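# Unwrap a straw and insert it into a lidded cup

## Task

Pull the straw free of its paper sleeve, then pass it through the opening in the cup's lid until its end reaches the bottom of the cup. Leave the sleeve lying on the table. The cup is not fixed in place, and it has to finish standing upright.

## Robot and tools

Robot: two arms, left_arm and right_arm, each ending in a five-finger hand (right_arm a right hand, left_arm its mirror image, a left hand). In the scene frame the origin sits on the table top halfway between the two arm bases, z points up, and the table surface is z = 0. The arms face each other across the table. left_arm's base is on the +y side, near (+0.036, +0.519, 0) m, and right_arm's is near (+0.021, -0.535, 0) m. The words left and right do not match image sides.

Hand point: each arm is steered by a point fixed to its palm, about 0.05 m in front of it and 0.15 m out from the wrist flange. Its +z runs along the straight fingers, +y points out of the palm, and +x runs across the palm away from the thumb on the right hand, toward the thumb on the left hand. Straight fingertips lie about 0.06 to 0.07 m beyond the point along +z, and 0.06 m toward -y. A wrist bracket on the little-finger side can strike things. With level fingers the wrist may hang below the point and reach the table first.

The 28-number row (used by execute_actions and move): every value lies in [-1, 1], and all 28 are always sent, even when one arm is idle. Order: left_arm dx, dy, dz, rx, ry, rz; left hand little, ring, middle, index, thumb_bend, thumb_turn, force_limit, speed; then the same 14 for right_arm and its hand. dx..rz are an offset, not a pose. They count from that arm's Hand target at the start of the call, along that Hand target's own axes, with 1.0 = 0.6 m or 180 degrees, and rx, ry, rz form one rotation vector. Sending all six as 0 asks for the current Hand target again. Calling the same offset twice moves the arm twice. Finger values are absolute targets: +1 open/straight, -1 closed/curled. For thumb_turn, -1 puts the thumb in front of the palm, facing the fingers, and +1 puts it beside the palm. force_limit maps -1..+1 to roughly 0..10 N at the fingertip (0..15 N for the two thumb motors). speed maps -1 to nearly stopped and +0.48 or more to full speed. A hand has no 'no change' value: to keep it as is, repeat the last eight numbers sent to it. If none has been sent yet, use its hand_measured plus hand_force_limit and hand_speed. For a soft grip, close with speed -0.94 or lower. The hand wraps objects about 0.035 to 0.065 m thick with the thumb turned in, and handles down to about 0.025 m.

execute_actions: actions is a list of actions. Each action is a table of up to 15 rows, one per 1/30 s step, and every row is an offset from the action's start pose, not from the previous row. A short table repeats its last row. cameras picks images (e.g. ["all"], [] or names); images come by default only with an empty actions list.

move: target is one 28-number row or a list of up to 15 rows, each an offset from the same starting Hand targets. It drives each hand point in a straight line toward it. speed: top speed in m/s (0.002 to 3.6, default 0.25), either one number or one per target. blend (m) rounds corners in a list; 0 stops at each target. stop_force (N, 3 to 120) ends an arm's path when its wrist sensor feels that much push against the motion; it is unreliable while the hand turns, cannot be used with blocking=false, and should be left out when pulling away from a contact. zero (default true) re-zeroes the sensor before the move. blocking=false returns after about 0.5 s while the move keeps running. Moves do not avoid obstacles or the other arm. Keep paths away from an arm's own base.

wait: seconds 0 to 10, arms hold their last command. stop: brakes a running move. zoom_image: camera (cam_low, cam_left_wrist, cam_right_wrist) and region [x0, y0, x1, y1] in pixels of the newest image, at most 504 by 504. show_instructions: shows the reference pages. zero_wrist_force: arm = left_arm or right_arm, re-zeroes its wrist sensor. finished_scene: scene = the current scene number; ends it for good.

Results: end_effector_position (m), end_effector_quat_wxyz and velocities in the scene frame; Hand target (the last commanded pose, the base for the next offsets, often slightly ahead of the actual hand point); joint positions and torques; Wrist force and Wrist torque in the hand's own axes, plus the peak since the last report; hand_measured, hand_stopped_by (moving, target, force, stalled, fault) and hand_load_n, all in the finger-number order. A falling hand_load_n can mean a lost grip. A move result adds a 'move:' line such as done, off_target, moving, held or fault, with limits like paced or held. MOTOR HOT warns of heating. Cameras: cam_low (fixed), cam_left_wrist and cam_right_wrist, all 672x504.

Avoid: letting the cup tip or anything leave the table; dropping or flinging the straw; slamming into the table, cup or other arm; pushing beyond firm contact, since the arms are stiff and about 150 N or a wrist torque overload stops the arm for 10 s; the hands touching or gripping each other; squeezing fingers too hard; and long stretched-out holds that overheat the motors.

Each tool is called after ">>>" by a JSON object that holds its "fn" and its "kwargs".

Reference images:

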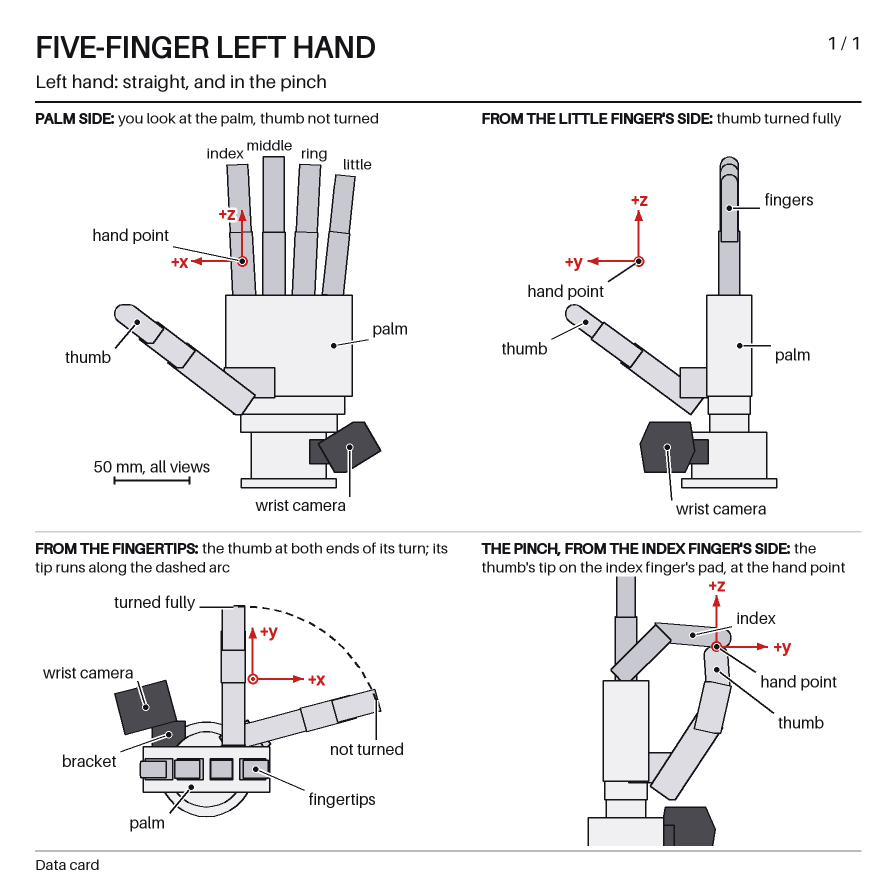

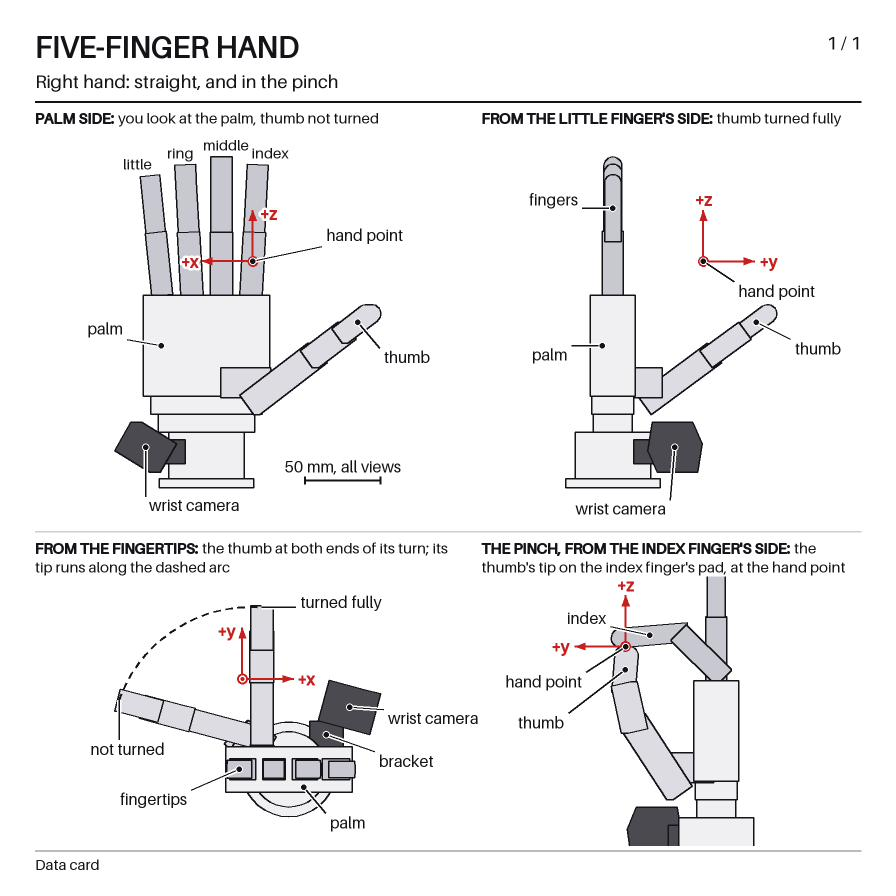

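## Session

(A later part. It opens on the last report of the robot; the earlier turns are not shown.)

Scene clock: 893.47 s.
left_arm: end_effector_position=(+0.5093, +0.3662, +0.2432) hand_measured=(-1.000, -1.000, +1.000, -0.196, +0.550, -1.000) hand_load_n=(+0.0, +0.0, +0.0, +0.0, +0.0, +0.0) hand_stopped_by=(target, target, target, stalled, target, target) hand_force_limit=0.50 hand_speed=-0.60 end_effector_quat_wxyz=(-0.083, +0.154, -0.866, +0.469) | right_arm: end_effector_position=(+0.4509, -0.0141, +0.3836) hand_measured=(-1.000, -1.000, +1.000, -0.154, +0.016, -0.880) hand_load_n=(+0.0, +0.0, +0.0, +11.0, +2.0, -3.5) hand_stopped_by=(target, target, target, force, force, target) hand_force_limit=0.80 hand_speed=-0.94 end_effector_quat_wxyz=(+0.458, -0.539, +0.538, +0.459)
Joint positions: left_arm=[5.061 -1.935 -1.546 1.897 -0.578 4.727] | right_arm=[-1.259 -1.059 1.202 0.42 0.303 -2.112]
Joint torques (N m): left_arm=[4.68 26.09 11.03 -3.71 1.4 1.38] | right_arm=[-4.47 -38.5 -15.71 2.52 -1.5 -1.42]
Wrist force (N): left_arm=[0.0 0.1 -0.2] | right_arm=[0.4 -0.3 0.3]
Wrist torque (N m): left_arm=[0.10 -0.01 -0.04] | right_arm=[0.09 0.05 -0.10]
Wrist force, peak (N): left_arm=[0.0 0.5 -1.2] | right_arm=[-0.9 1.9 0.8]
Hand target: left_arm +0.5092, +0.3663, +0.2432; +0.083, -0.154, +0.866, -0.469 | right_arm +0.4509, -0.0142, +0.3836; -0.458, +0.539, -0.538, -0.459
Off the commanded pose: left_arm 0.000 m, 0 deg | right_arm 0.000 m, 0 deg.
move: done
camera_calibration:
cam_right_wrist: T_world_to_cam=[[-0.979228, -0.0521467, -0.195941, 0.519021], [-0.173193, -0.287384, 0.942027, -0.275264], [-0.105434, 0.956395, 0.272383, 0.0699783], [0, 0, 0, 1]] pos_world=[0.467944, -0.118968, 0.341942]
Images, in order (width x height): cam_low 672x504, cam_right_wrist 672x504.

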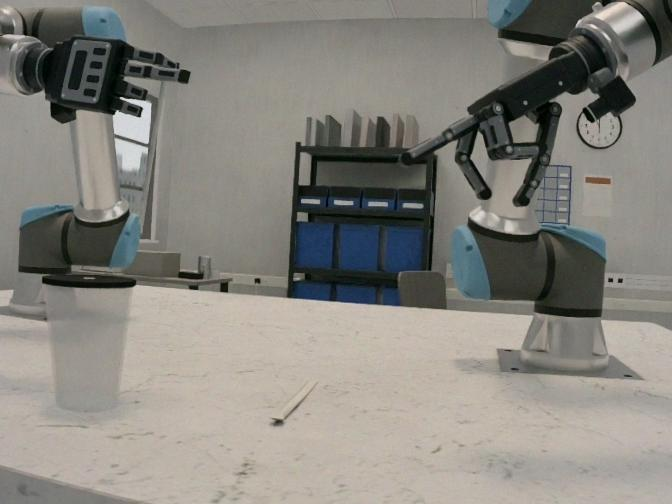

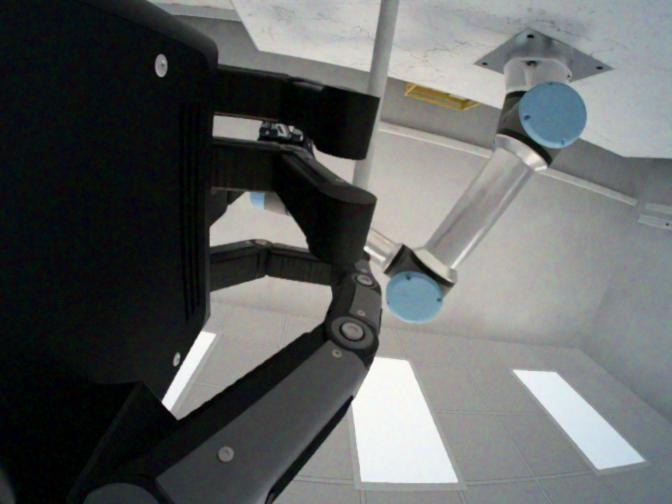

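>>> {"fn": "move", "kwargs": {"target": [0,0,0,0,0,0,-1,-1,1,-0.05,0.55,-1,0.5,-0.6,0.0295,-0.2062,0.0165,-0.0035,0,0.022,-1,-1,1,-0.7,-0.31,-0.88,0.8,-0.94], "speed": 0.08, "cameras": ["cam_low","cam_right_wrist"]}}

>>> {"fn": "zoom_image", "kwargs": {"camera": "cam_low", "region": [20, 60, 220, 310]}}

>>> {"fn": "zoom_image", "kwargs": {"camera": "cam_right_wrist", "region": [300, 0, 504, 200]}}

Scene clock: 911.50 s.
left_arm: end_effector_position=(+0.5092, +0.3663, +0.2432) hand_measured=(-1.000, -1.000, +1.000, -0.196, +0.550, -1.000) hand_load_n=(+0.0, +0.0, +0.0, +0.0, +0.0, +0.0) hand_stopped_by=(target, target, target, stalled, target, target) hand_force_limit=0.50 hand_speed=-0.60 end_effector_quat_wxyz=(-0.083, +0.154, -0.866, +0.469) | right_arm: end_effector_position=(+0.5746, -0.0070, +0.3644) hand_measured=(-1.000, -1.000, +1.000, -0.154, +0.016, -0.880) hand_load_n=(+0.0, +0.0, +0.0, +11.0, +2.0, -3.5) hand_stopped_by=(target, target, target, force, force, target) hand_force_limit=0.80 hand_speed=-0.94 end_effector_quat_wxyz=(+0.439, -0.522, +0.554, +0.478)
Joint positions: left_arm=[5.061 -1.935 -1.546 1.897 -0.578 4.728] | right_arm=[-1.297 -0.683 0.638 0.704 0.262 -2.141]
Joint torques (N m): left_arm=[7.81 36.83 4.88 -4.68 -0.48 1.84] | right_arm=[9.65 -54.33 -13.52 -0.61 -0.66 2.04]
Wrist force (N): left_arm=[-0.2 0.1 -0.2] | right_arm=[0.1 -0.2 0.3]
Wrist torque (N m): left_arm=[0.10 0.01 -0.05] | right_arm=[0.12 0.08 -0.12]
Wrist force, peak (N): left_arm=[-0.1 0.5 -0.5] | right_arm=[0.5 -1.0 0.3]
Hand target: left_arm +0.5092, +0.3663, +0.2432; +0.083, -0.154, +0.866, -0.469 | right_arm +0.5746, -0.0069, +0.3644; -0.439, +0.522, -0.554, -0.478
Off the commanded pose: left_arm 0.000 m, 0 deg | right_arm 0.000 m, 0 deg.
move: done
camera_calibration:
cam_right_wrist: T_world_to_cam=[[-0.990531, -0.0520854, -0.127023, 0.618265], [-0.106953, -0.287333, 0.951841, -0.275352], [-0.086075, 0.956413, 0.279042, 0.0679131], [0, 0, 0, 1]] pos_world=[0.588807, -0.111868, 0.321674]
Images, in order (width x height): cam_low 672x504, cam_right_wrist 672x504.

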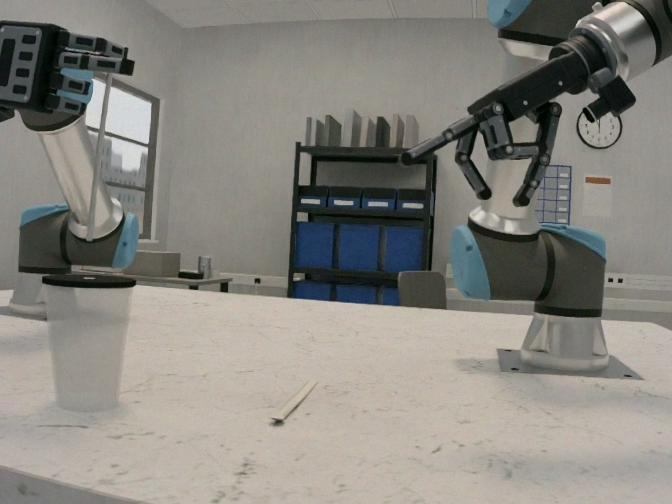

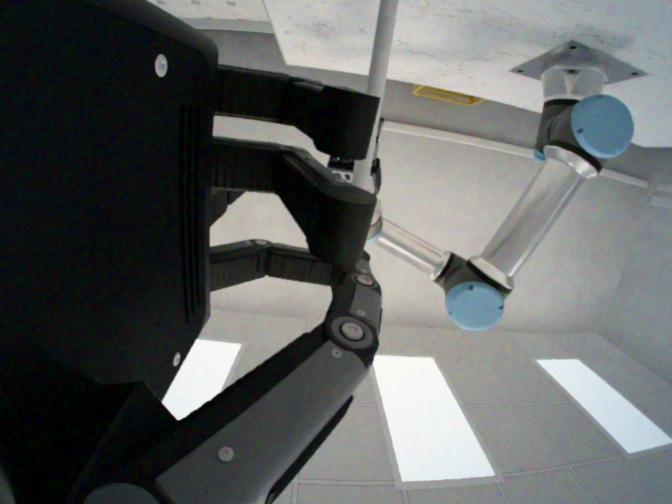

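Scaled by 2.016 from the camera's 672x504 image, which has a finer 960x720 frame.

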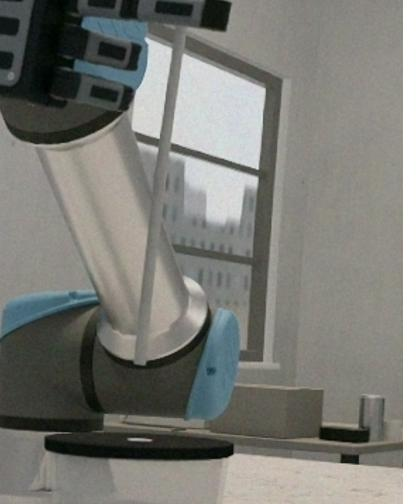

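Scaled by 2.471 from the camera's 672x504 image, which has a finer 960x720 frame.

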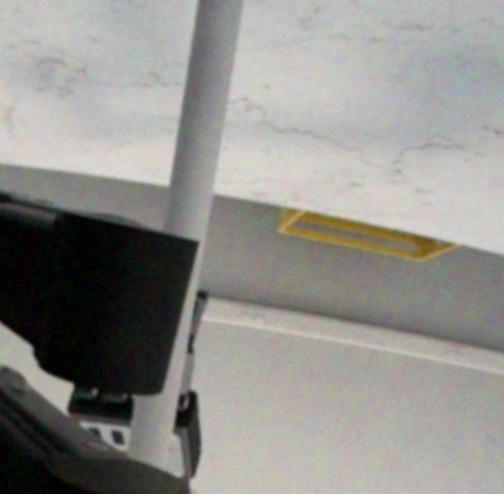

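>>> {"fn": "move", "kwargs": {"target": [0.262,-0.381,-0.086,0,0,0,-1,-1,1,-0.05,0.55,-1,0.5,-0.6,0.033,0,0.005,0,0,0,-1,-1,1,-0.7,-0.31,-0.88,0.8,-0.94], "speed": 0.15, "cameras": ["cam_low","cam_left_wrist"]}}

>>> {"fn": "zoom_image", "kwargs": {"camera": "cam_left_wrist", "region": [160, 20, 360, 220]}}

>>> {"fn": "zoom_image", "kwargs": {"camera": "cam_low", "region": [40, 200, 140, 300]}}

Scene clock: 930.60 s.
left_arm: end_effector_position=(+0.3897, +0.2356, +0.4628) hand_measured=(-1.000, -1.000, +1.000, -0.196, +0.550, -1.000) hand_load_n=(+0.0, +0.5, +0.0, +0.0, +0.0, +0.0) hand_stopped_by=(target, target, target, stalled, target, target) hand_force_limit=0.50 hand_speed=-0.60 end_effector_quat_wxyz=(-0.083, +0.154, -0.866, +0.469) | right_arm: end_effector_position=(+0.5732, -0.0071, +0.3444) hand_measured=(-1.000, -1.000, +1.000, -0.154, +0.016, -0.880) hand_load_n=(+0.0, +0.0, +0.0, +11.0, +2.0, -3.0) hand_stopped_by=(target, target, target, force, force, target) hand_force_limit=0.80 hand_speed=-0.94 end_effector_quat_wxyz=(+0.438, -0.522, +0.554, +0.478)
Joint positions: left_arm=[4.784 -1.631 -1.251 1.697 -0.631 4.245] | right_arm=[-1.297 -0.69 0.702 0.646 0.263 -2.14]
Joint torques (N m): left_arm=[-4.68 15.93 23.16 -2.15 3.26 -1.59] | right_arm=[8.28 -61.5 -32.14 2.8 0.88 1.6]
Wrist force (N): left_arm=[0.0 0.3 -0.1] | right_arm=[0.3 0.1 0.2]
Wrist torque (N m): left_arm=[0.12 -0.03 -0.10] | right_arm=[0.17 0.06 -0.16]
Wrist force, peak (N): left_arm=[-0.7 1.4 -0.1] | right_arm=[0.8 -0.1 0.2]
Hand target: left_arm +0.3897, +0.2355, +0.4629; +0.083, -0.154, +0.866, -0.469 | right_arm +0.5732, -0.0071, +0.3444; -0.439, +0.522, -0.554, -0.478
Off the commanded pose: left_arm 0.000 m, 0 deg | right_arm 0.000 m, 0 deg.
move: done
camera_calibration:
cam_left_wrist: T_world_to_cam=[[-0.0363777, -0.575105, 0.81727, -0.227552], [-0.98759, 0.145717, 0.0585809, 0.33581], [-0.15278, -0.804997, -0.573269, 0.628186], [0, 0, 0, 1]] pos_world=[0.41934, 0.325888, 0.526419]
Images, in order (width x height): cam_low 672x504, cam_left_wrist 672x504.

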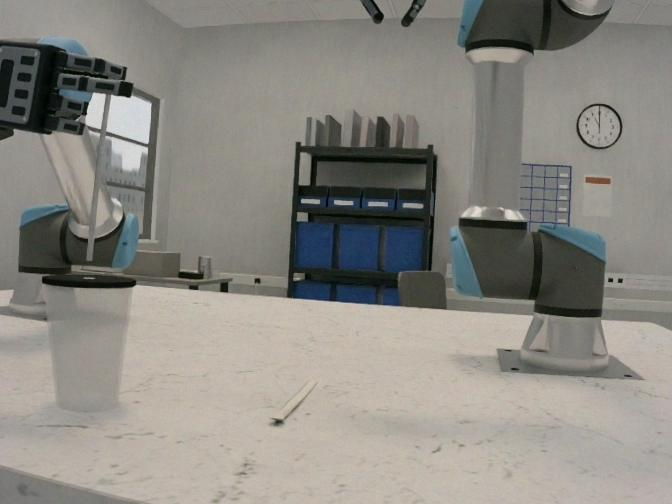

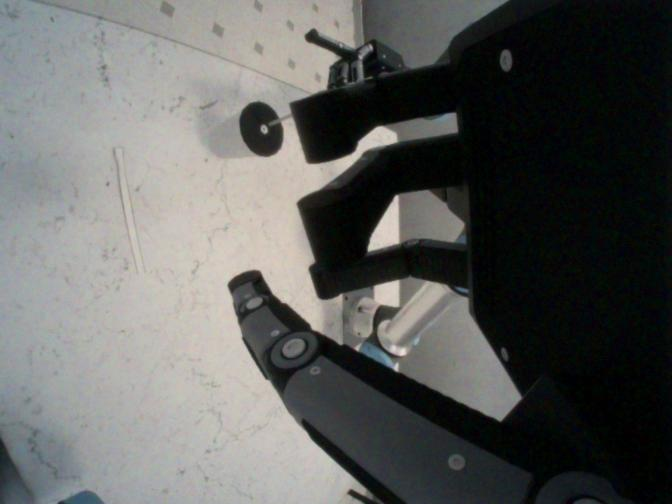

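Scaled by 2.520 from the camera's 672x504 image, which has a finer 960x720 frame.

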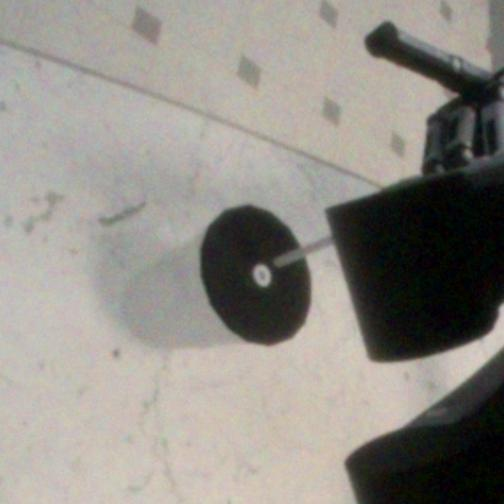

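Scaled by 5.040 from the camera's 672x504 image, which has a finer 960x720 frame.

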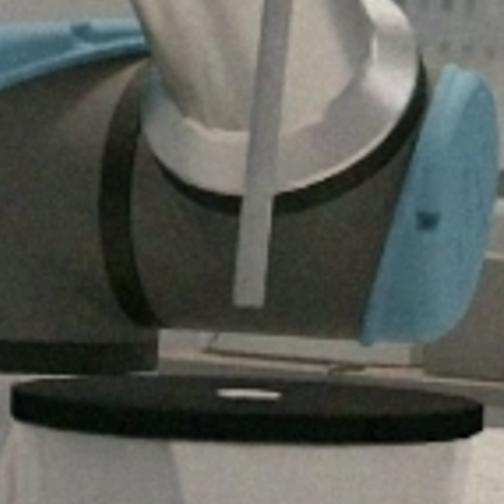

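>>> {"fn": "move", "kwargs": {"target": [0,0,0,0,0,0,-1,-1,1,-0.05,0.55,-1,0.5,-0.6,0.0136,0.0107,0.0042,0,0,0,-1,-1,1,-0.7,-0.31,-0.88,0.8,-0.94], "speed": 0.03, "cameras": ["cam_low","cam_left_wrist"]}}

>>> {"fn": "zoom_image", "kwargs": {"camera": "cam_left_wrist", "region": [220, 80, 320, 180]}}

>>> {"fn": "zoom_image", "kwargs": {"camera": "cam_low", "region": [40, 200, 140, 300]}}

Scene clock: 939.37 s.
left_arm: end_effector_position=(+0.3897, +0.2355, +0.4629) hand_measured=(-1.000, -1.000, +1.000, -0.196, +0.550, -1.000) hand_load_n=(+0.0, +0.0, +0.0, +0.0, +0.0, +0.0) hand_stopped_by=(target, target, target, stalled, target, target) hand_force_limit=0.50 hand_speed=-0.60 end_effector_quat_wxyz=(-0.083, +0.154, -0.866, +0.469) | right_arm: end_effector_position=(+0.5661, -0.0059, +0.3365) hand_measured=(-1.000, -1.000, +1.000, -0.154, +0.016, -0.880) hand_load_n=(+0.0, +0.0, +0.0, +11.0, +2.0, -3.0) hand_stopped_by=(target, target, target, force, force, target) hand_force_limit=0.80 hand_speed=-0.94 end_effector_quat_wxyz=(+0.439, -0.522, +0.554, +0.478) end_effector_velocity=(+0.000, +0.000, +0.001) end_effector_angular_velocity=(-0.001, +0.001, +0.000)
Joint positions: left_arm=[4.784 -1.631 -1.251 1.697 -0.631 4.245] | right_arm=[-1.292 -0.713 0.763 0.599 0.266 -2.13]
Joint velocities: left_arm=[within noise] | right_arm=[0 0.001 -0.004 0.005 0 -0.001]
Joint torques (N m): left_arm=[-6.97 12.39 30.35 -3.51 2.8 -1.32] | right_arm=[-0.52 -48.73 -31.72 2.9 0.19 1.19]
Wrist force (N): left_arm=[0.2 0.2 -0.3] | right_arm=[0.2 0.0 0.3]
Wrist torque (N m): left_arm=[0.13 -0.06 -0.08] | right_arm=[0.15 0.07 -0.18]
Wrist force, peak (N): left_arm=[-0.2 0.2 -0.5] | right_arm=[0.7 -0.1 0.3]
Hand target: left_arm +0.3897, +0.2355, +0.4629; +0.083, -0.154, +0.866, -0.469 | right_arm +0.5662, -0.0060, +0.3364; -0.439, +0.522, -0.554, -0.478
Off the commanded pose: left_arm 0.000 m, 0 deg | right_arm 0.000 m, 0 deg.
move: done
camera_calibration:
cam_left_wrist: T_world_to_cam=[[-0.0363777, -0.575105, 0.81727, -0.227552], [-0.98759, 0.145717, 0.0585809, 0.33581], [-0.15278, -0.804997, -0.573269, 0.628186], [0, 0, 0, 1]] pos_world=[0.41934, 0.325888, 0.526419]
Images, in order (width x height): cam_low 672x504, cam_left_wrist 672x504.

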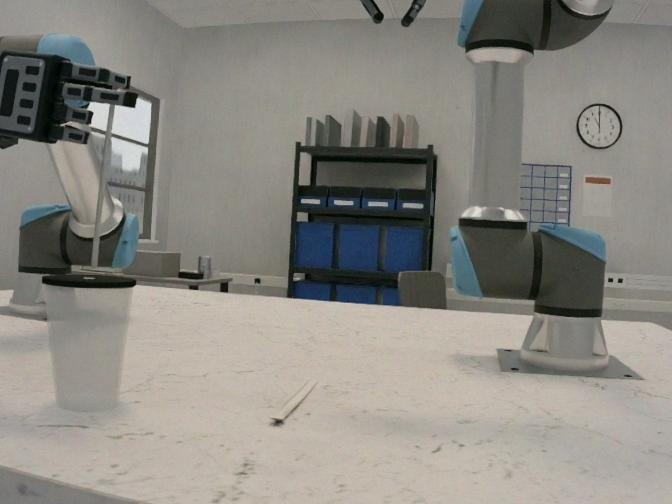

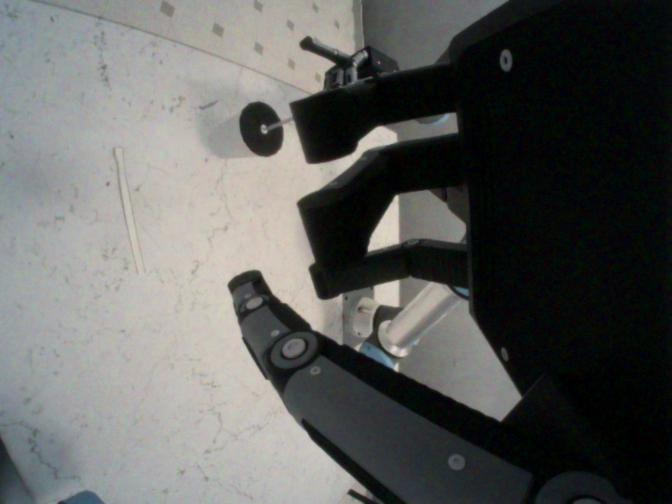

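Scaled by 5.040 from the camera's 672x504 image, which has a finer 960x720 frame.

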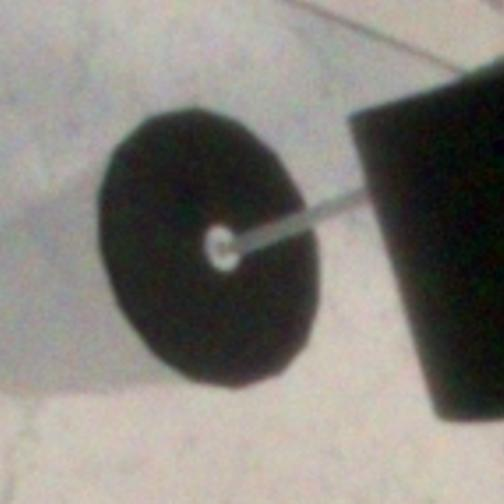

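Scaled by 5.040 from the camera's 672x504 image, which has a finer 960x720 frame.

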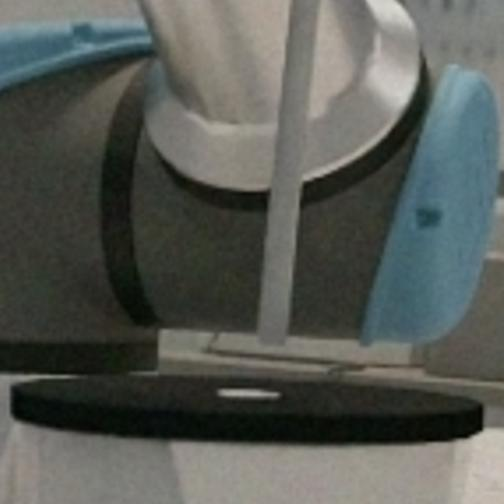

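>>> {"fn": "move", "kwargs": {"target": [0,0,0,0,0,0,-1,-1,1,-0.05,0.55,-1,0.5,-0.6,0.0092,-0.0006,-0.0048,0,0,0,-1,-1,1,-0.7,-0.31,-0.88,0.8,-0.94], "speed": 0.03, "cameras": ["cam_low","cam_left_wrist"]}}

>>> {"fn": "zoom_image", "kwargs": {"camera": "cam_left_wrist", "region": [220, 80, 320, 180]}}

>>> {"fn": "zoom_image", "kwargs": {"camera": "cam_low", "region": [40, 200, 140, 300]}}

Scene clock: 944.70 s.
left_arm: end_effector_position=(+0.3897, +0.2355, +0.4629) hand_measured=(-1.000, -1.000, +1.000, -0.196, +0.550, -1.000) hand_load_n=(+0.0, +0.0, +0.0, +0.0, +0.0, +0.0) hand_stopped_by=(target, target, target, stalled, target, target) hand_force_limit=0.50 hand_speed=-0.60 end_effector_quat_wxyz=(-0.083, +0.154, -0.866, +0.469) | right_arm: end_effector_position=(+0.5662, -0.0098, +0.3313) hand_measured=(-1.000, -1.000, +1.000, -0.154, +0.016, -0.880) hand_load_n=(+0.0, +0.0, -0.5, +11.5, +2.0, -3.5) hand_stopped_by=(target, target, target, force, force, target) hand_force_limit=0.80 hand_speed=-0.94 end_effector_quat_wxyz=(+0.439, -0.522, +0.554, +0.478)
Joint positions: left_arm=[4.784 -1.631 -1.251 1.697 -0.631 4.245] | right_arm=[-1.298 -0.714 0.779 0.596 0.261 -2.144]
Joint torques (N m): left_arm=[-7.19 12.78 29.55 -3.12 1.98 -1.43] | right_arm=[4.57 -63.57 -26.31 -0.54 -1.64 1.44]
Wrist force (N): left_arm=[0.5 0.1 -0.1] | right_arm=[0.2 0.0 0.5]
Wrist torque (N m): left_arm=[0.09 -0.11 -0.05] | right_arm=[0.14 0.07 -0.06]
Wrist force, peak (N): left_arm=[0.5 0.2 -0.5] | right_arm=[0.5 -0.1 0.6]
Hand target: left_arm +0.3897, +0.2355, +0.4629; +0.083, -0.154, +0.866, -0.469 | right_arm +0.5662, -0.0097, +0.3314; -0.439, +0.522, -0.554, -0.478
Off the commanded pose: left_arm 0.000 m, 0 deg | right_arm 0.000 m, 0 deg.
move: done
camera_calibration:
cam_left_wrist: T_world_to_cam=[[-0.0363777, -0.575105, 0.81727, -0.227552], [-0.98759, 0.145717, 0.0585809, 0.33581], [-0.15278, -0.804997, -0.573269, 0.628186], [0, 0, 0, 1]] pos_world=[0.41934, 0.325888, 0.526419]
Images, in order (width x height): cam_low 672x504, cam_left_wrist 672x504.

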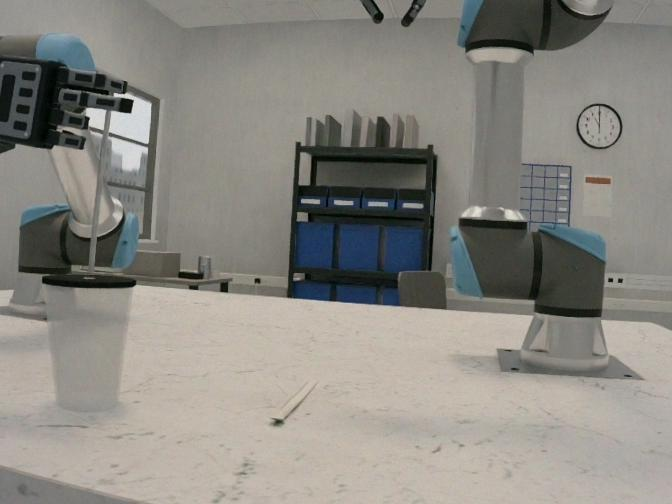

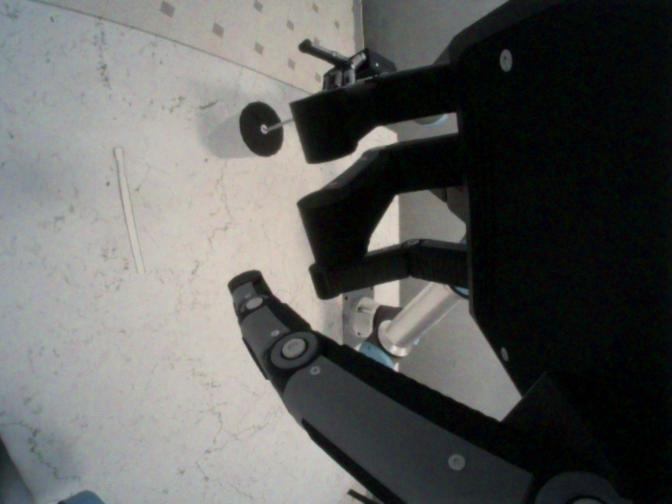

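Scaled by 5.040 from the camera's 672x504 image, which has a finer 960x720 frame.

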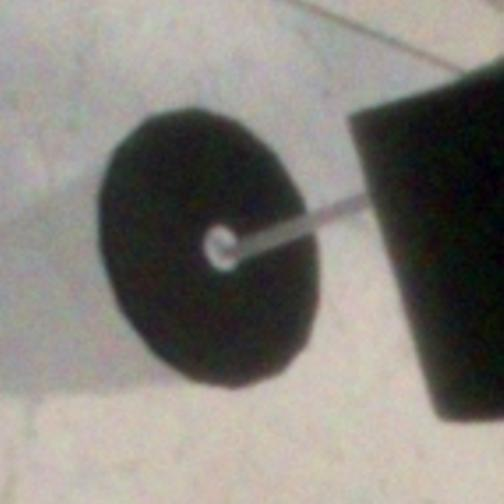

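Scaled by 5.040 from the camera's 672x504 image, which has a finer 960x720 frame.

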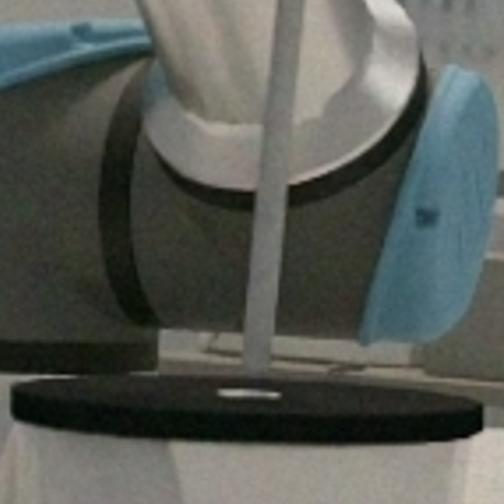

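>>> {"fn": "move", "kwargs": {"target": [0,0,0,0,0,0,-1,-1,1,-0.05,0.55,-1,0.5,-0.6,0.0233,-0.0016,0.002,0,0,0,-1,-1,1,-0.7,-0.31,-0.88,0.8,-0.94], "speed": 0.012, "stop_force": 3, "cameras": ["cam_low","cam_left_wrist"]}}

>>> {"fn": "zoom_image", "kwargs": {"camera": "cam_left_wrist", "region": [220, 80, 320, 180]}}

>>> {"fn": "zoom_image", "kwargs": {"camera": "cam_low", "region": [40, 200, 140, 300]}}

Scene clock: 949.67 s.
left_arm: end_effector_position=(+0.3897, +0.2355, +0.4629) hand_measured=(-1.000, -1.000, +1.000, -0.196, +0.550, -1.000) hand_load_n=(+0.0, +0.0, +0.5, +0.0, +0.0, +0.0) hand_stopped_by=(target, target, target, stalled, target, target) hand_force_limit=0.50 hand_speed=-0.60 end_effector_quat_wxyz=(-0.083, +0.154, -0.866, +0.469) | right_arm: end_effector_position=(+0.5661, -0.0101, +0.3256) hand_measured=(-1.000, -1.000, +1.000, -0.154, +0.016, -0.880) hand_load_n=(+0.0, +0.0, +0.0, +11.0, +2.5, -2.0) hand_stopped_by=(target, target, target, force, force, target) hand_force_limit=0.80 hand_speed=-0.94 end_effector_quat_wxyz=(+0.439, -0.522, +0.554, +0.478)
Joint positions: left_arm=[4.784 -1.631 -1.251 1.697 -0.631 4.245] | right_arm=[-1.299 -0.712 0.792 0.584 0.261 -2.145]
Joint torques (N m): left_arm=[-7.39 12.87 29.57 -2.83 1.09 -1.48] | right_arm=[5.87 -61.95 -30.18 2.75 1.25 1.6]
Wrist force (N): left_arm=[0.1 0.0 -0.2] | right_arm=[-1.4 0.1 0.1]
Wrist torque (N m): left_arm=[0.09 -0.04 -0.08] | right_arm=[0.16 0.09 -0.06]
Wrist force, peak (N): left_arm=[0.4 0.0 -0.6] | right_arm=[-5.2 0.3 -0.1]
Hand target: left_arm +0.3897, +0.2355, +0.4629; +0.083, -0.154, +0.866, -0.469 | right_arm +0.5661, -0.0101, +0.3256; -0.439, +0.522, -0.554, -0.478 (not the last commanded pose)
Off the commanded pose: left_arm 0.000 m, 0 deg | right_arm 0.008 m, 0 deg.
move: contact (right_arm)
camera_calibration:
cam_left_wrist: T_world_to_cam=[[-0.0363777, -0.575105, 0.81727, -0.227552], [-0.98759, 0.145717, 0.0585809, 0.33581], [-0.15278, -0.804997, -0.573269, 0.628186], [0, 0, 0, 1]] pos_world=[0.41934, 0.325888, 0.526419]
Images, in order (width x height): cam_low 672x504, cam_left_wrist 672x504.

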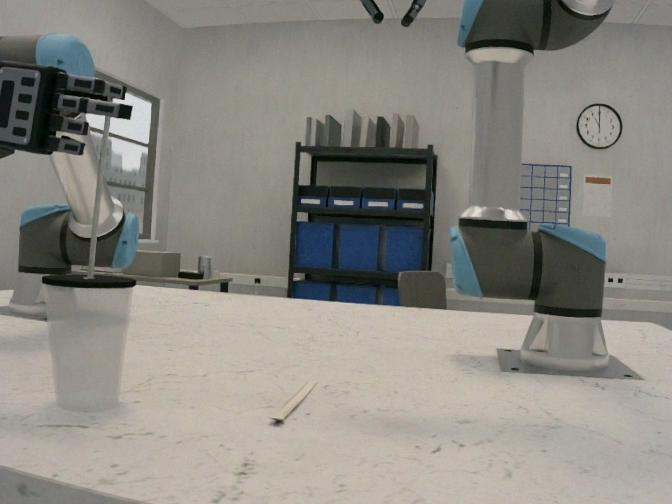

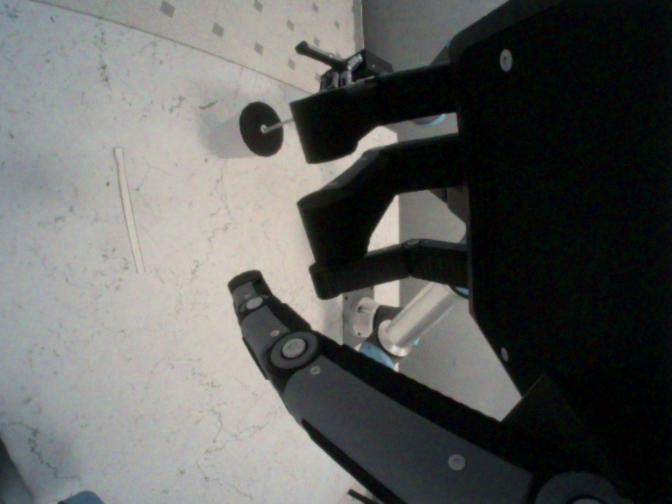

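Scaled by 5.040 from the camera's 672x504 image, which has a finer 960x720 frame.

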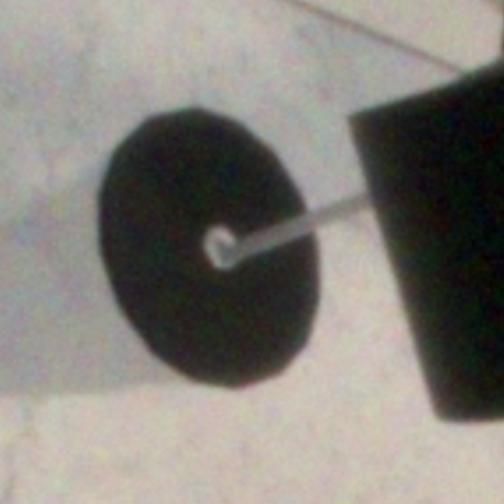

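Scaled by 5.040 from the camera's 672x504 image, which has a finer 960x720 frame.

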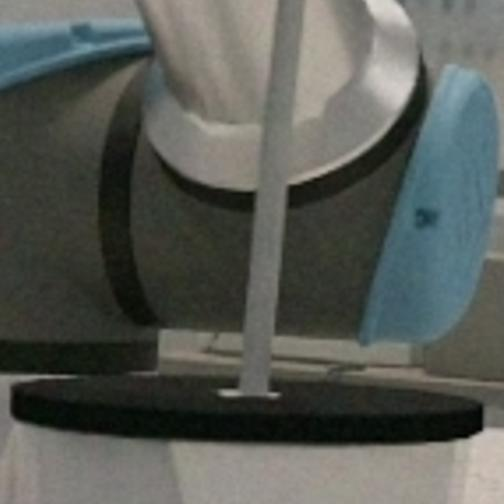

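>>> {"fn": "move", "kwargs": {"target": [0,0,0,0,0,0,-1,-1,1,-0.05,0.55,-1,0.5,-0.6,-0.0051,-0.0038,-0.0016,0,0,0,-1,-1,1,-0.7,-0.31,-0.88,0.8,-0.94], "speed": 0.02}}

>>> {"fn": "move", "kwargs": {"target": [0,0,0,0,0,0,-1,-1,1,-0.05,0.55,-1,0.5,-0.6,0.0233,0,0.0036,0,0,0,-1,-1,1,-0.7,-0.31,-0.88,0.8,-0.94], "speed": 0.012, "stop_force": 3, "cameras": ["cam_low","cam_left_wrist"]}}

>>> {"fn": "zoom_image", "kwargs": {"camera": "cam_left_wrist", "region": [220, 80, 320, 180]}}

>>> {"fn": "zoom_image", "kwargs": {"camera": "cam_low", "region": [40, 200, 140, 300]}}

Scene clock: 958.07 s.
left_arm: end_effector_position=(+0.3897, +0.2355, +0.4629) hand_measured=(-1.000, -1.000, +1.000, -0.196, +0.550, -1.000) hand_load_n=(+0.0, +0.0, +0.0, +0.0, +0.0, +0.0) hand_stopped_by=(target, target, target, stalled, target, target) hand_force_limit=0.50 hand_speed=-0.60 end_effector_quat_wxyz=(-0.083, +0.154, -0.866, +0.469) | right_arm: end_effector_position=(+0.5687, -0.0106, +0.3287) hand_measured=(-1.000, -1.000, +1.000, -0.154, +0.016, -0.880) hand_load_n=(+0.0, +0.0, +0.0, +11.0, +2.0, -2.5) hand_stopped_by=(target, target, target, force, force, target) hand_force_limit=0.80 hand_speed=-0.94 end_effector_quat_wxyz=(+0.439, -0.522, +0.554, +0.478)
Joint positions: left_arm=[4.784 -1.631 -1.251 1.697 -0.631 4.245] | right_arm=[-1.3 -0.705 0.771 0.601 0.26 -2.149]
Joint torques (N m): left_arm=[-7.44 13.16 30.06 -2.7 0.41 -1.32] | right_arm=[-3.17 -57.6 -6.88 0.58 -2.58 -1.47]
Wrist force (N): left_arm=[0.1 0.1 -0.1] | right_arm=[0.2 0.2 0.2]
Wrist torque (N m): left_arm=[0.09 -0.05 -0.08] | right_arm=[0.18 0.08 -0.06]
Wrist force, peak (N): left_arm=[0.4 0.3 -0.5] | right_arm=[-1.6 0.2 0.2]
Hand target: left_arm +0.3897, +0.2355, +0.4629; +0.083, -0.154, +0.866, -0.469 | right_arm +0.5686, -0.0106, +0.3286; -0.439, +0.522, -0.554, -0.478
Off the commanded pose: left_arm 0.000 m, 0 deg | right_arm 0.000 m, 0 deg.
move: done

Scene clock: 960.37 s.
left_arm: end_effector_position=(+0.3897, +0.2355, +0.4629) hand_measured=(-1.000, -1.000, +1.000, -0.196, +0.550, -1.000) hand_load_n=(+0.5, +0.0, +0.0, +0.0, +0.0, +0.0) hand_stopped_by=(target, target, target, stalled, target, target) hand_force_limit=0.50 hand_speed=-0.60 end_effector_quat_wxyz=(-0.083, +0.154, -0.866, +0.469) | right_arm: end_effector_position=(+0.5676, -0.0107, +0.3145) hand_measured=(-1.000, -1.000, +1.000, -0.154, +0.016, -0.880) hand_load_n=(+0.0, +0.0, +0.0, +11.0, +2.5, -2.0) hand_stopped_by=(target, target, target, force, force, target) hand_force_limit=0.80 hand_speed=-0.94 end_effector_quat_wxyz=(+0.439, -0.522, +0.554, +0.478)
Joint positions: left_arm=[4.784 -1.631 -1.251 1.697 -0.631 4.245] | right_arm=[-1.3 -0.705 0.806 0.565 0.26 -2.148]
Joint torques (N m): left_arm=[-6.71 12.73 30.92 -2.35 0.02 -1.54] | right_arm=[8.9 -63.94 -31.37 2.82 0.81 -0.31]
Wrist force (N): left_arm=[0.1 -0.2 -0.2] | right_arm=[0.3 -0.1 0.2]
Wrist torque (N m): left_arm=[0.06 -0.05 -0.07] | right_arm=[0.14 0.07 -0.13]
Wrist force, peak (N): left_arm=[0.1 0.4 -0.5] | right_arm=[0.5 -0.3 0.4]
Hand target: left_arm +0.3897, +0.2355, +0.4629; +0.083, -0.154, +0.866, -0.469 | right_arm +0.5676, -0.0107, +0.3145; -0.439, +0.522, -0.554, -0.478
Off the commanded pose: left_arm 0.000 m, 0 deg | right_arm 0.000 m, 0 deg.
move: done
camera_calibration:
cam_left_wrist: T_world_to_cam=[[-0.0363777, -0.575105, 0.81727, -0.227552], [-0.98759, 0.145717, 0.0585809, 0.33581], [-0.15278, -0.804997, -0.573269, 0.628186], [0, 0, 0, 1]] pos_world=[0.41934, 0.325888, 0.526419]
Images, in order (width x height): cam_low 672x504, cam_left_wrist 672x504.

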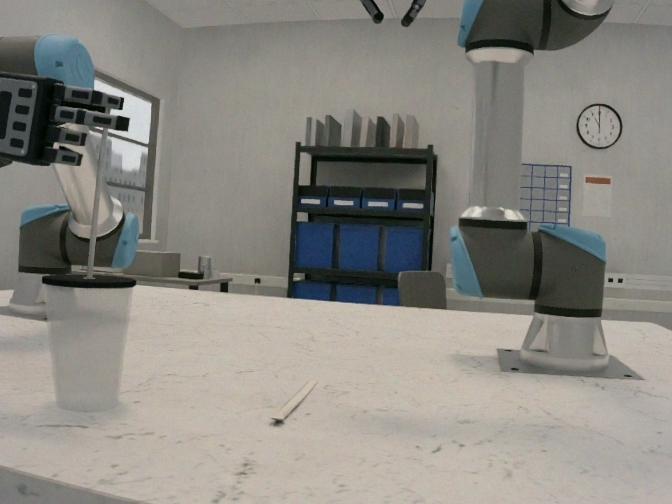

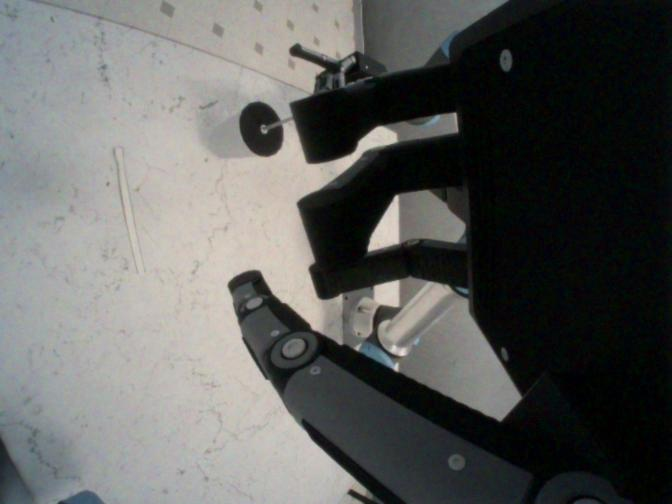

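Scaled by 5.040 from the camera's 672x504 image, which has a finer 960x720 frame.

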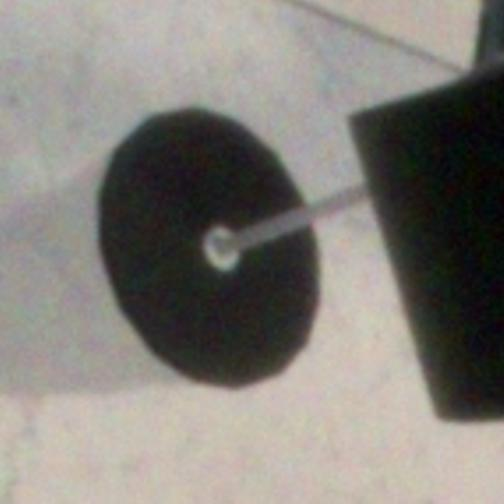

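Scaled by 5.040 from the camera's 672x504 image, which has a finer 960x720 frame.

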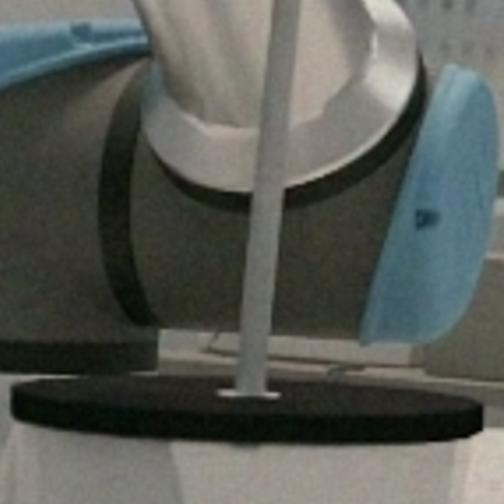

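>>> {"fn": "move", "kwargs": {"target": [0,0,0,0,0,0,-1,-1,1,-0.05,0.55,-1,0.5,-0.6,0.1738,-0.0122,0.019,0,0,0,-1,-1,1,-0.7,-0.31,-0.88,0.8,-0.94], "speed": 0.03, "stop_force": 4, "cameras": ["cam_low","cam_left_wrist"]}}

>>> {"fn": "zoom_image", "kwargs": {"camera": "cam_low", "region": [0, 120, 200, 420]}}

Scene clock: 969.30 s.
left_arm: end_effector_position=(+0.3897, +0.2355, +0.4629) hand_measured=(-1.000, -1.000, +1.000, -0.196, +0.550, -1.000) hand_load_n=(+0.0, +0.5, +0.0, +0.0, +0.0, +0.0) hand_stopped_by=(target, target, target, stalled, target, target) hand_force_limit=0.50 hand_speed=-0.60 end_effector_quat_wxyz=(-0.083, +0.154, -0.866, +0.469) | right_arm: end_effector_position=(+0.5675, -0.0160, +0.2095) hand_measured=(-1.000, -1.000, +1.000, -0.154, +0.016, -0.880) hand_load_n=(+0.0, +0.0, +0.0, +11.5, +2.5, -2.0) hand_stopped_by=(target, target, target, force, force, target) hand_force_limit=0.80 hand_speed=-0.94 end_effector_quat_wxyz=(+0.439, -0.522, +0.554, +0.478)
Joint positions: left_arm=[4.784 -1.631 -1.251 1.697 -0.631 4.245] | right_arm=[-1.308 -0.639 0.961 0.363 0.254 -2.168]
Joint torques (N m): left_arm=[-7.03 12.49 29.39 -1.58 -0.55 -1.25] | right_arm=[1.65 -64.65 -30.94 3.03 -1.09 1.91]
Wrist force (N): left_arm=[0.4 0.0 -0.1] | right_arm=[0.1 -0.1 0.0]
Wrist torque (N m): left_arm=[0.08 -0.08 -0.06] | right_arm=[0.15 0.15 -0.08]
Wrist force, peak (N): left_arm=[0.4 0.3 -0.5] | right_arm=[0.5 0.0 0.7]
Hand target: left_arm +0.3897, +0.2355, +0.4629; +0.083, -0.154, +0.866, -0.469 | right_arm +0.5675, -0.0160, +0.2095; -0.439, +0.522, -0.554, -0.478
Off the commanded pose: left_arm 0.000 m, 0 deg | right_arm 0.000 m, 0 deg.
move: done
camera_calibration:
cam_left_wrist: T_world_to_cam=[[-0.0363777, -0.575105, 0.81727, -0.227552], [-0.98759, 0.145717, 0.0585809, 0.33581], [-0.15278, -0.804997, -0.573269, 0.628186], [0, 0, 0, 1]] pos_world=[0.41934, 0.325888, 0.526419]
Images, in order (width x height): cam_low 672x504, cam_left_wrist 672x504.

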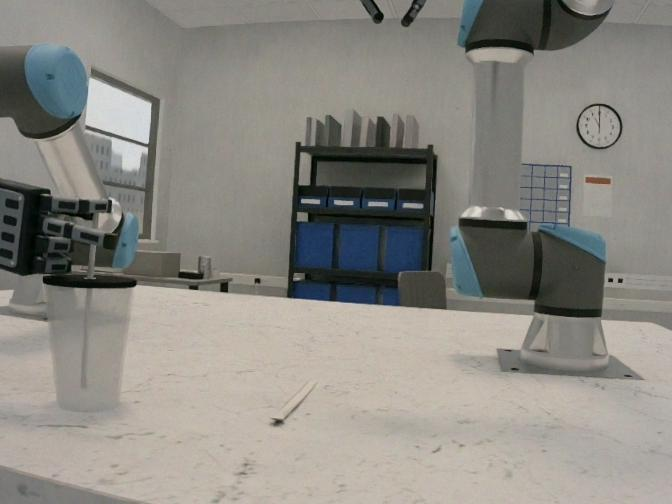

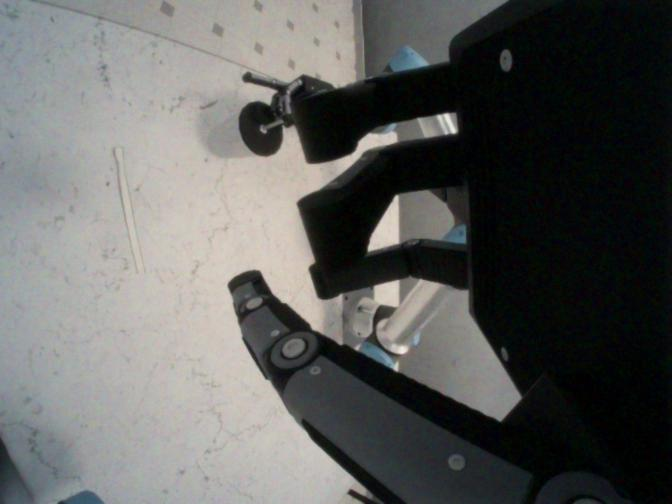

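Scaled by 1.680 from the camera's 672x504 image, which has a finer 960x720 frame.

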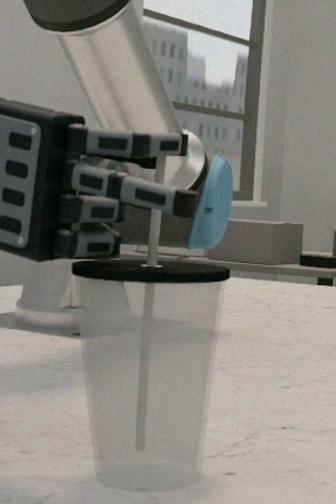

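>>> {"fn": "move", "kwargs": {"target": [0,0,0,0,0,0,-1,-1,1,-0.05,0.55,-1,0.5,-0.6,0.0082,-0.0006,0.0012,0,0,0,-1,-1,1,-0.7,-0.31,-0.88,0.8,-0.94], "speed": 0.012, "stop_force": 3}}

>>> {"fn": "move", "kwargs": {"target": [0,0,0,0,0,0,-1,-1,1,-0.05,0.55,-1,0.5,-0.6,0,0,0,0,0,0,-1,-1,1,-0.05,0.3,-0.88,0.8,-0.7], "cameras": ["cam_low","cam_left_wrist"]}}

>>> {"fn": "zoom_image", "kwargs": {"camera": "cam_low", "region": [0, 120, 200, 420]}}

Scene clock: 975.30 s.
left_arm: end_effector_position=(+0.3897, +0.2355, +0.4629) hand_measured=(-1.000, -1.000, +1.000, -0.196, +0.550, -1.000) hand_load_n=(+0.0, +0.0, +0.0, +0.0, +0.0, +0.0) hand_stopped_by=(target, target, target, stalled, target, target) hand_force_limit=0.50 hand_speed=-0.60 end_effector_quat_wxyz=(-0.083, +0.154, -0.866, +0.469) | right_arm: end_effector_position=(+0.5675, -0.0161, +0.2045) hand_measured=(-1.000, -1.000, +1.000, -0.154, +0.016, -0.880) hand_load_n=(+0.0, +0.0, +0.0, +11.5, +2.5, -2.0) hand_stopped_by=(target, target, target, force, force, target) hand_force_limit=0.80 hand_speed=-0.94 end_effector_quat_wxyz=(+0.438, -0.522, +0.554, +0.478)
Joint positions: left_arm=[4.784 -1.631 -1.251 1.697 -0.631 4.245] | right_arm=[-1.308 -0.635 0.966 0.354 0.254 -2.168]
Joint torques (N m): left_arm=[-7.24 13.04 29.81 -1.39 -0.26 -1.34] | right_arm=[-7.46 -64.24 -26.5 2.89 -2.79 1.51]
Wrist force (N): left_arm=[-0.1 -0.2 -0.3] | right_arm=[-0.4 -0.2 0.2]
Wrist torque (N m): left_arm=[0.06 -0.03 -0.07] | right_arm=[0.12 0.11 -0.08]
Wrist force, peak (N): left_arm=[0.2 0.5 -0.4] | right_arm=[-1.4 0.0 0.1]
Hand target: left_arm +0.3897, +0.2355, +0.4629; +0.083, -0.154, +0.866, -0.469 | right_arm +0.5675, -0.0161, +0.2045; -0.439, +0.522, -0.554, -0.478
Off the commanded pose: left_arm 0.000 m, 0 deg | right_arm 0.000 m, 0 deg.
move: done

Scene clock: 976.23 s.
left_arm: end_effector_position=(+0.3897, +0.2355, +0.4629) hand_measured=(-1.000, -1.000, +1.000, -0.196, +0.550, -1.000) hand_load_n=(+0.0, +0.0, +0.0, +0.0, +0.0, +0.0) hand_stopped_by=(target, target, target, stalled, target, target) hand_force_limit=0.50 hand_speed=-0.60 end_effector_quat_wxyz=(-0.083, +0.154, -0.866, +0.469) | right_arm: end_effector_position=(+0.5675, -0.0161, +0.2045) hand_measured=(-1.000, -1.000, +1.000, -0.050, +0.300, -0.880) hand_load_n=(+0.0, +0.0, +0.0, +0.0, +0.0, -0.5) hand_stopped_by=(target, target, target, target, target, target) hand_force_limit=0.80 hand_speed=-0.70 end_effector_quat_wxyz=(+0.439, -0.522, +0.554, +0.478)
Joint positions: left_arm=[4.784 -1.631 -1.251 1.697 -0.631 4.245] | right_arm=[-1.308 -0.635 0.966 0.354 0.254 -2.168]
Joint torques (N m): left_arm=[-6.7 13.93 29.52 -1.3 -0.42 -1.25] | right_arm=[-7.23 -62.76 -29.56 2.86 -2.48 1.28]
Wrist force (N): left_arm=[-0.1 0.1 -0.2] | right_arm=[-0.4 -0.3 0.0]
Wrist torque (N m): left_arm=[0.11 -0.01 -0.09] | right_arm=[0.12 0.13 -0.09]
Wrist force, peak (N): left_arm=[0.5 0.1 -0.3] | right_arm=[-1.1 -0.3 0.2]
Hand target: left_arm +0.3897, +0.2355, +0.4629; +0.083, -0.154, +0.866, -0.469 | right_arm +0.5675, -0.0161, +0.2045; -0.439, +0.522, -0.554, -0.478
Off the commanded pose: left_arm 0.000 m, 0 deg | right_arm 0.000 m, 0 deg.
move: done
camera_calibration:
cam_left_wrist: T_world_to_cam=[[-0.0363777, -0.575105, 0.81727, -0.227552], [-0.98759, 0.145717, 0.0585809, 0.33581], [-0.15278, -0.804997, -0.573269, 0.628186], [0, 0, 0, 1]] pos_world=[0.41934, 0.325888, 0.526419]
Images, in order (width x height): cam_low 672x504, cam_left_wrist 672x504.

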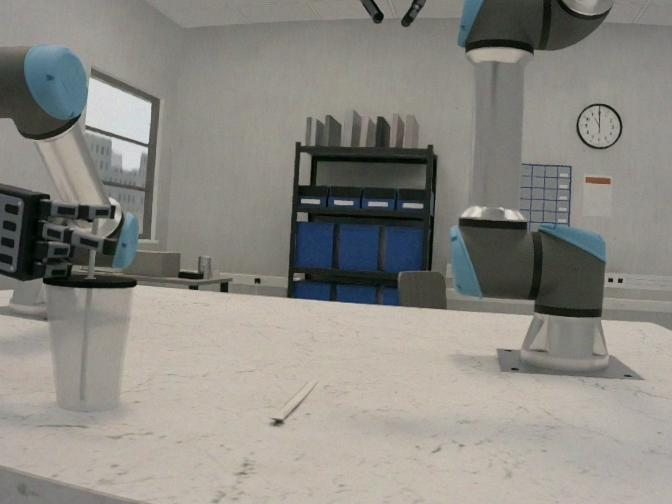

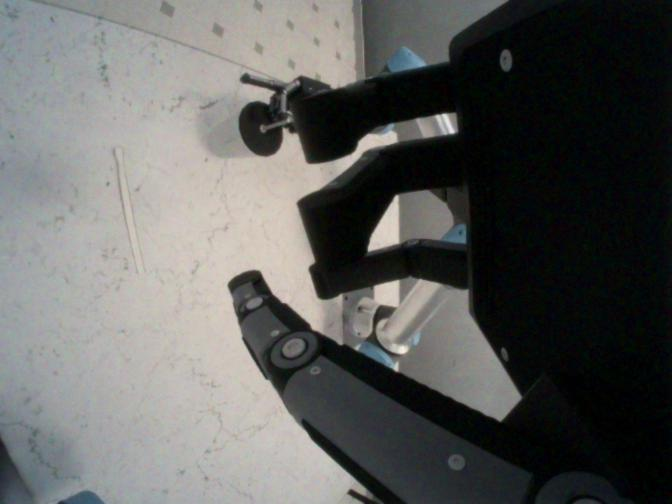

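Scaled by 1.680 from the camera's 672x504 image, which has a finer 960x720 frame.

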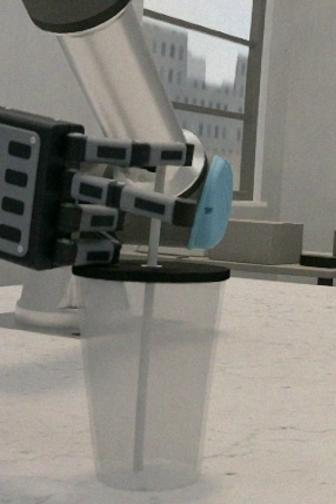

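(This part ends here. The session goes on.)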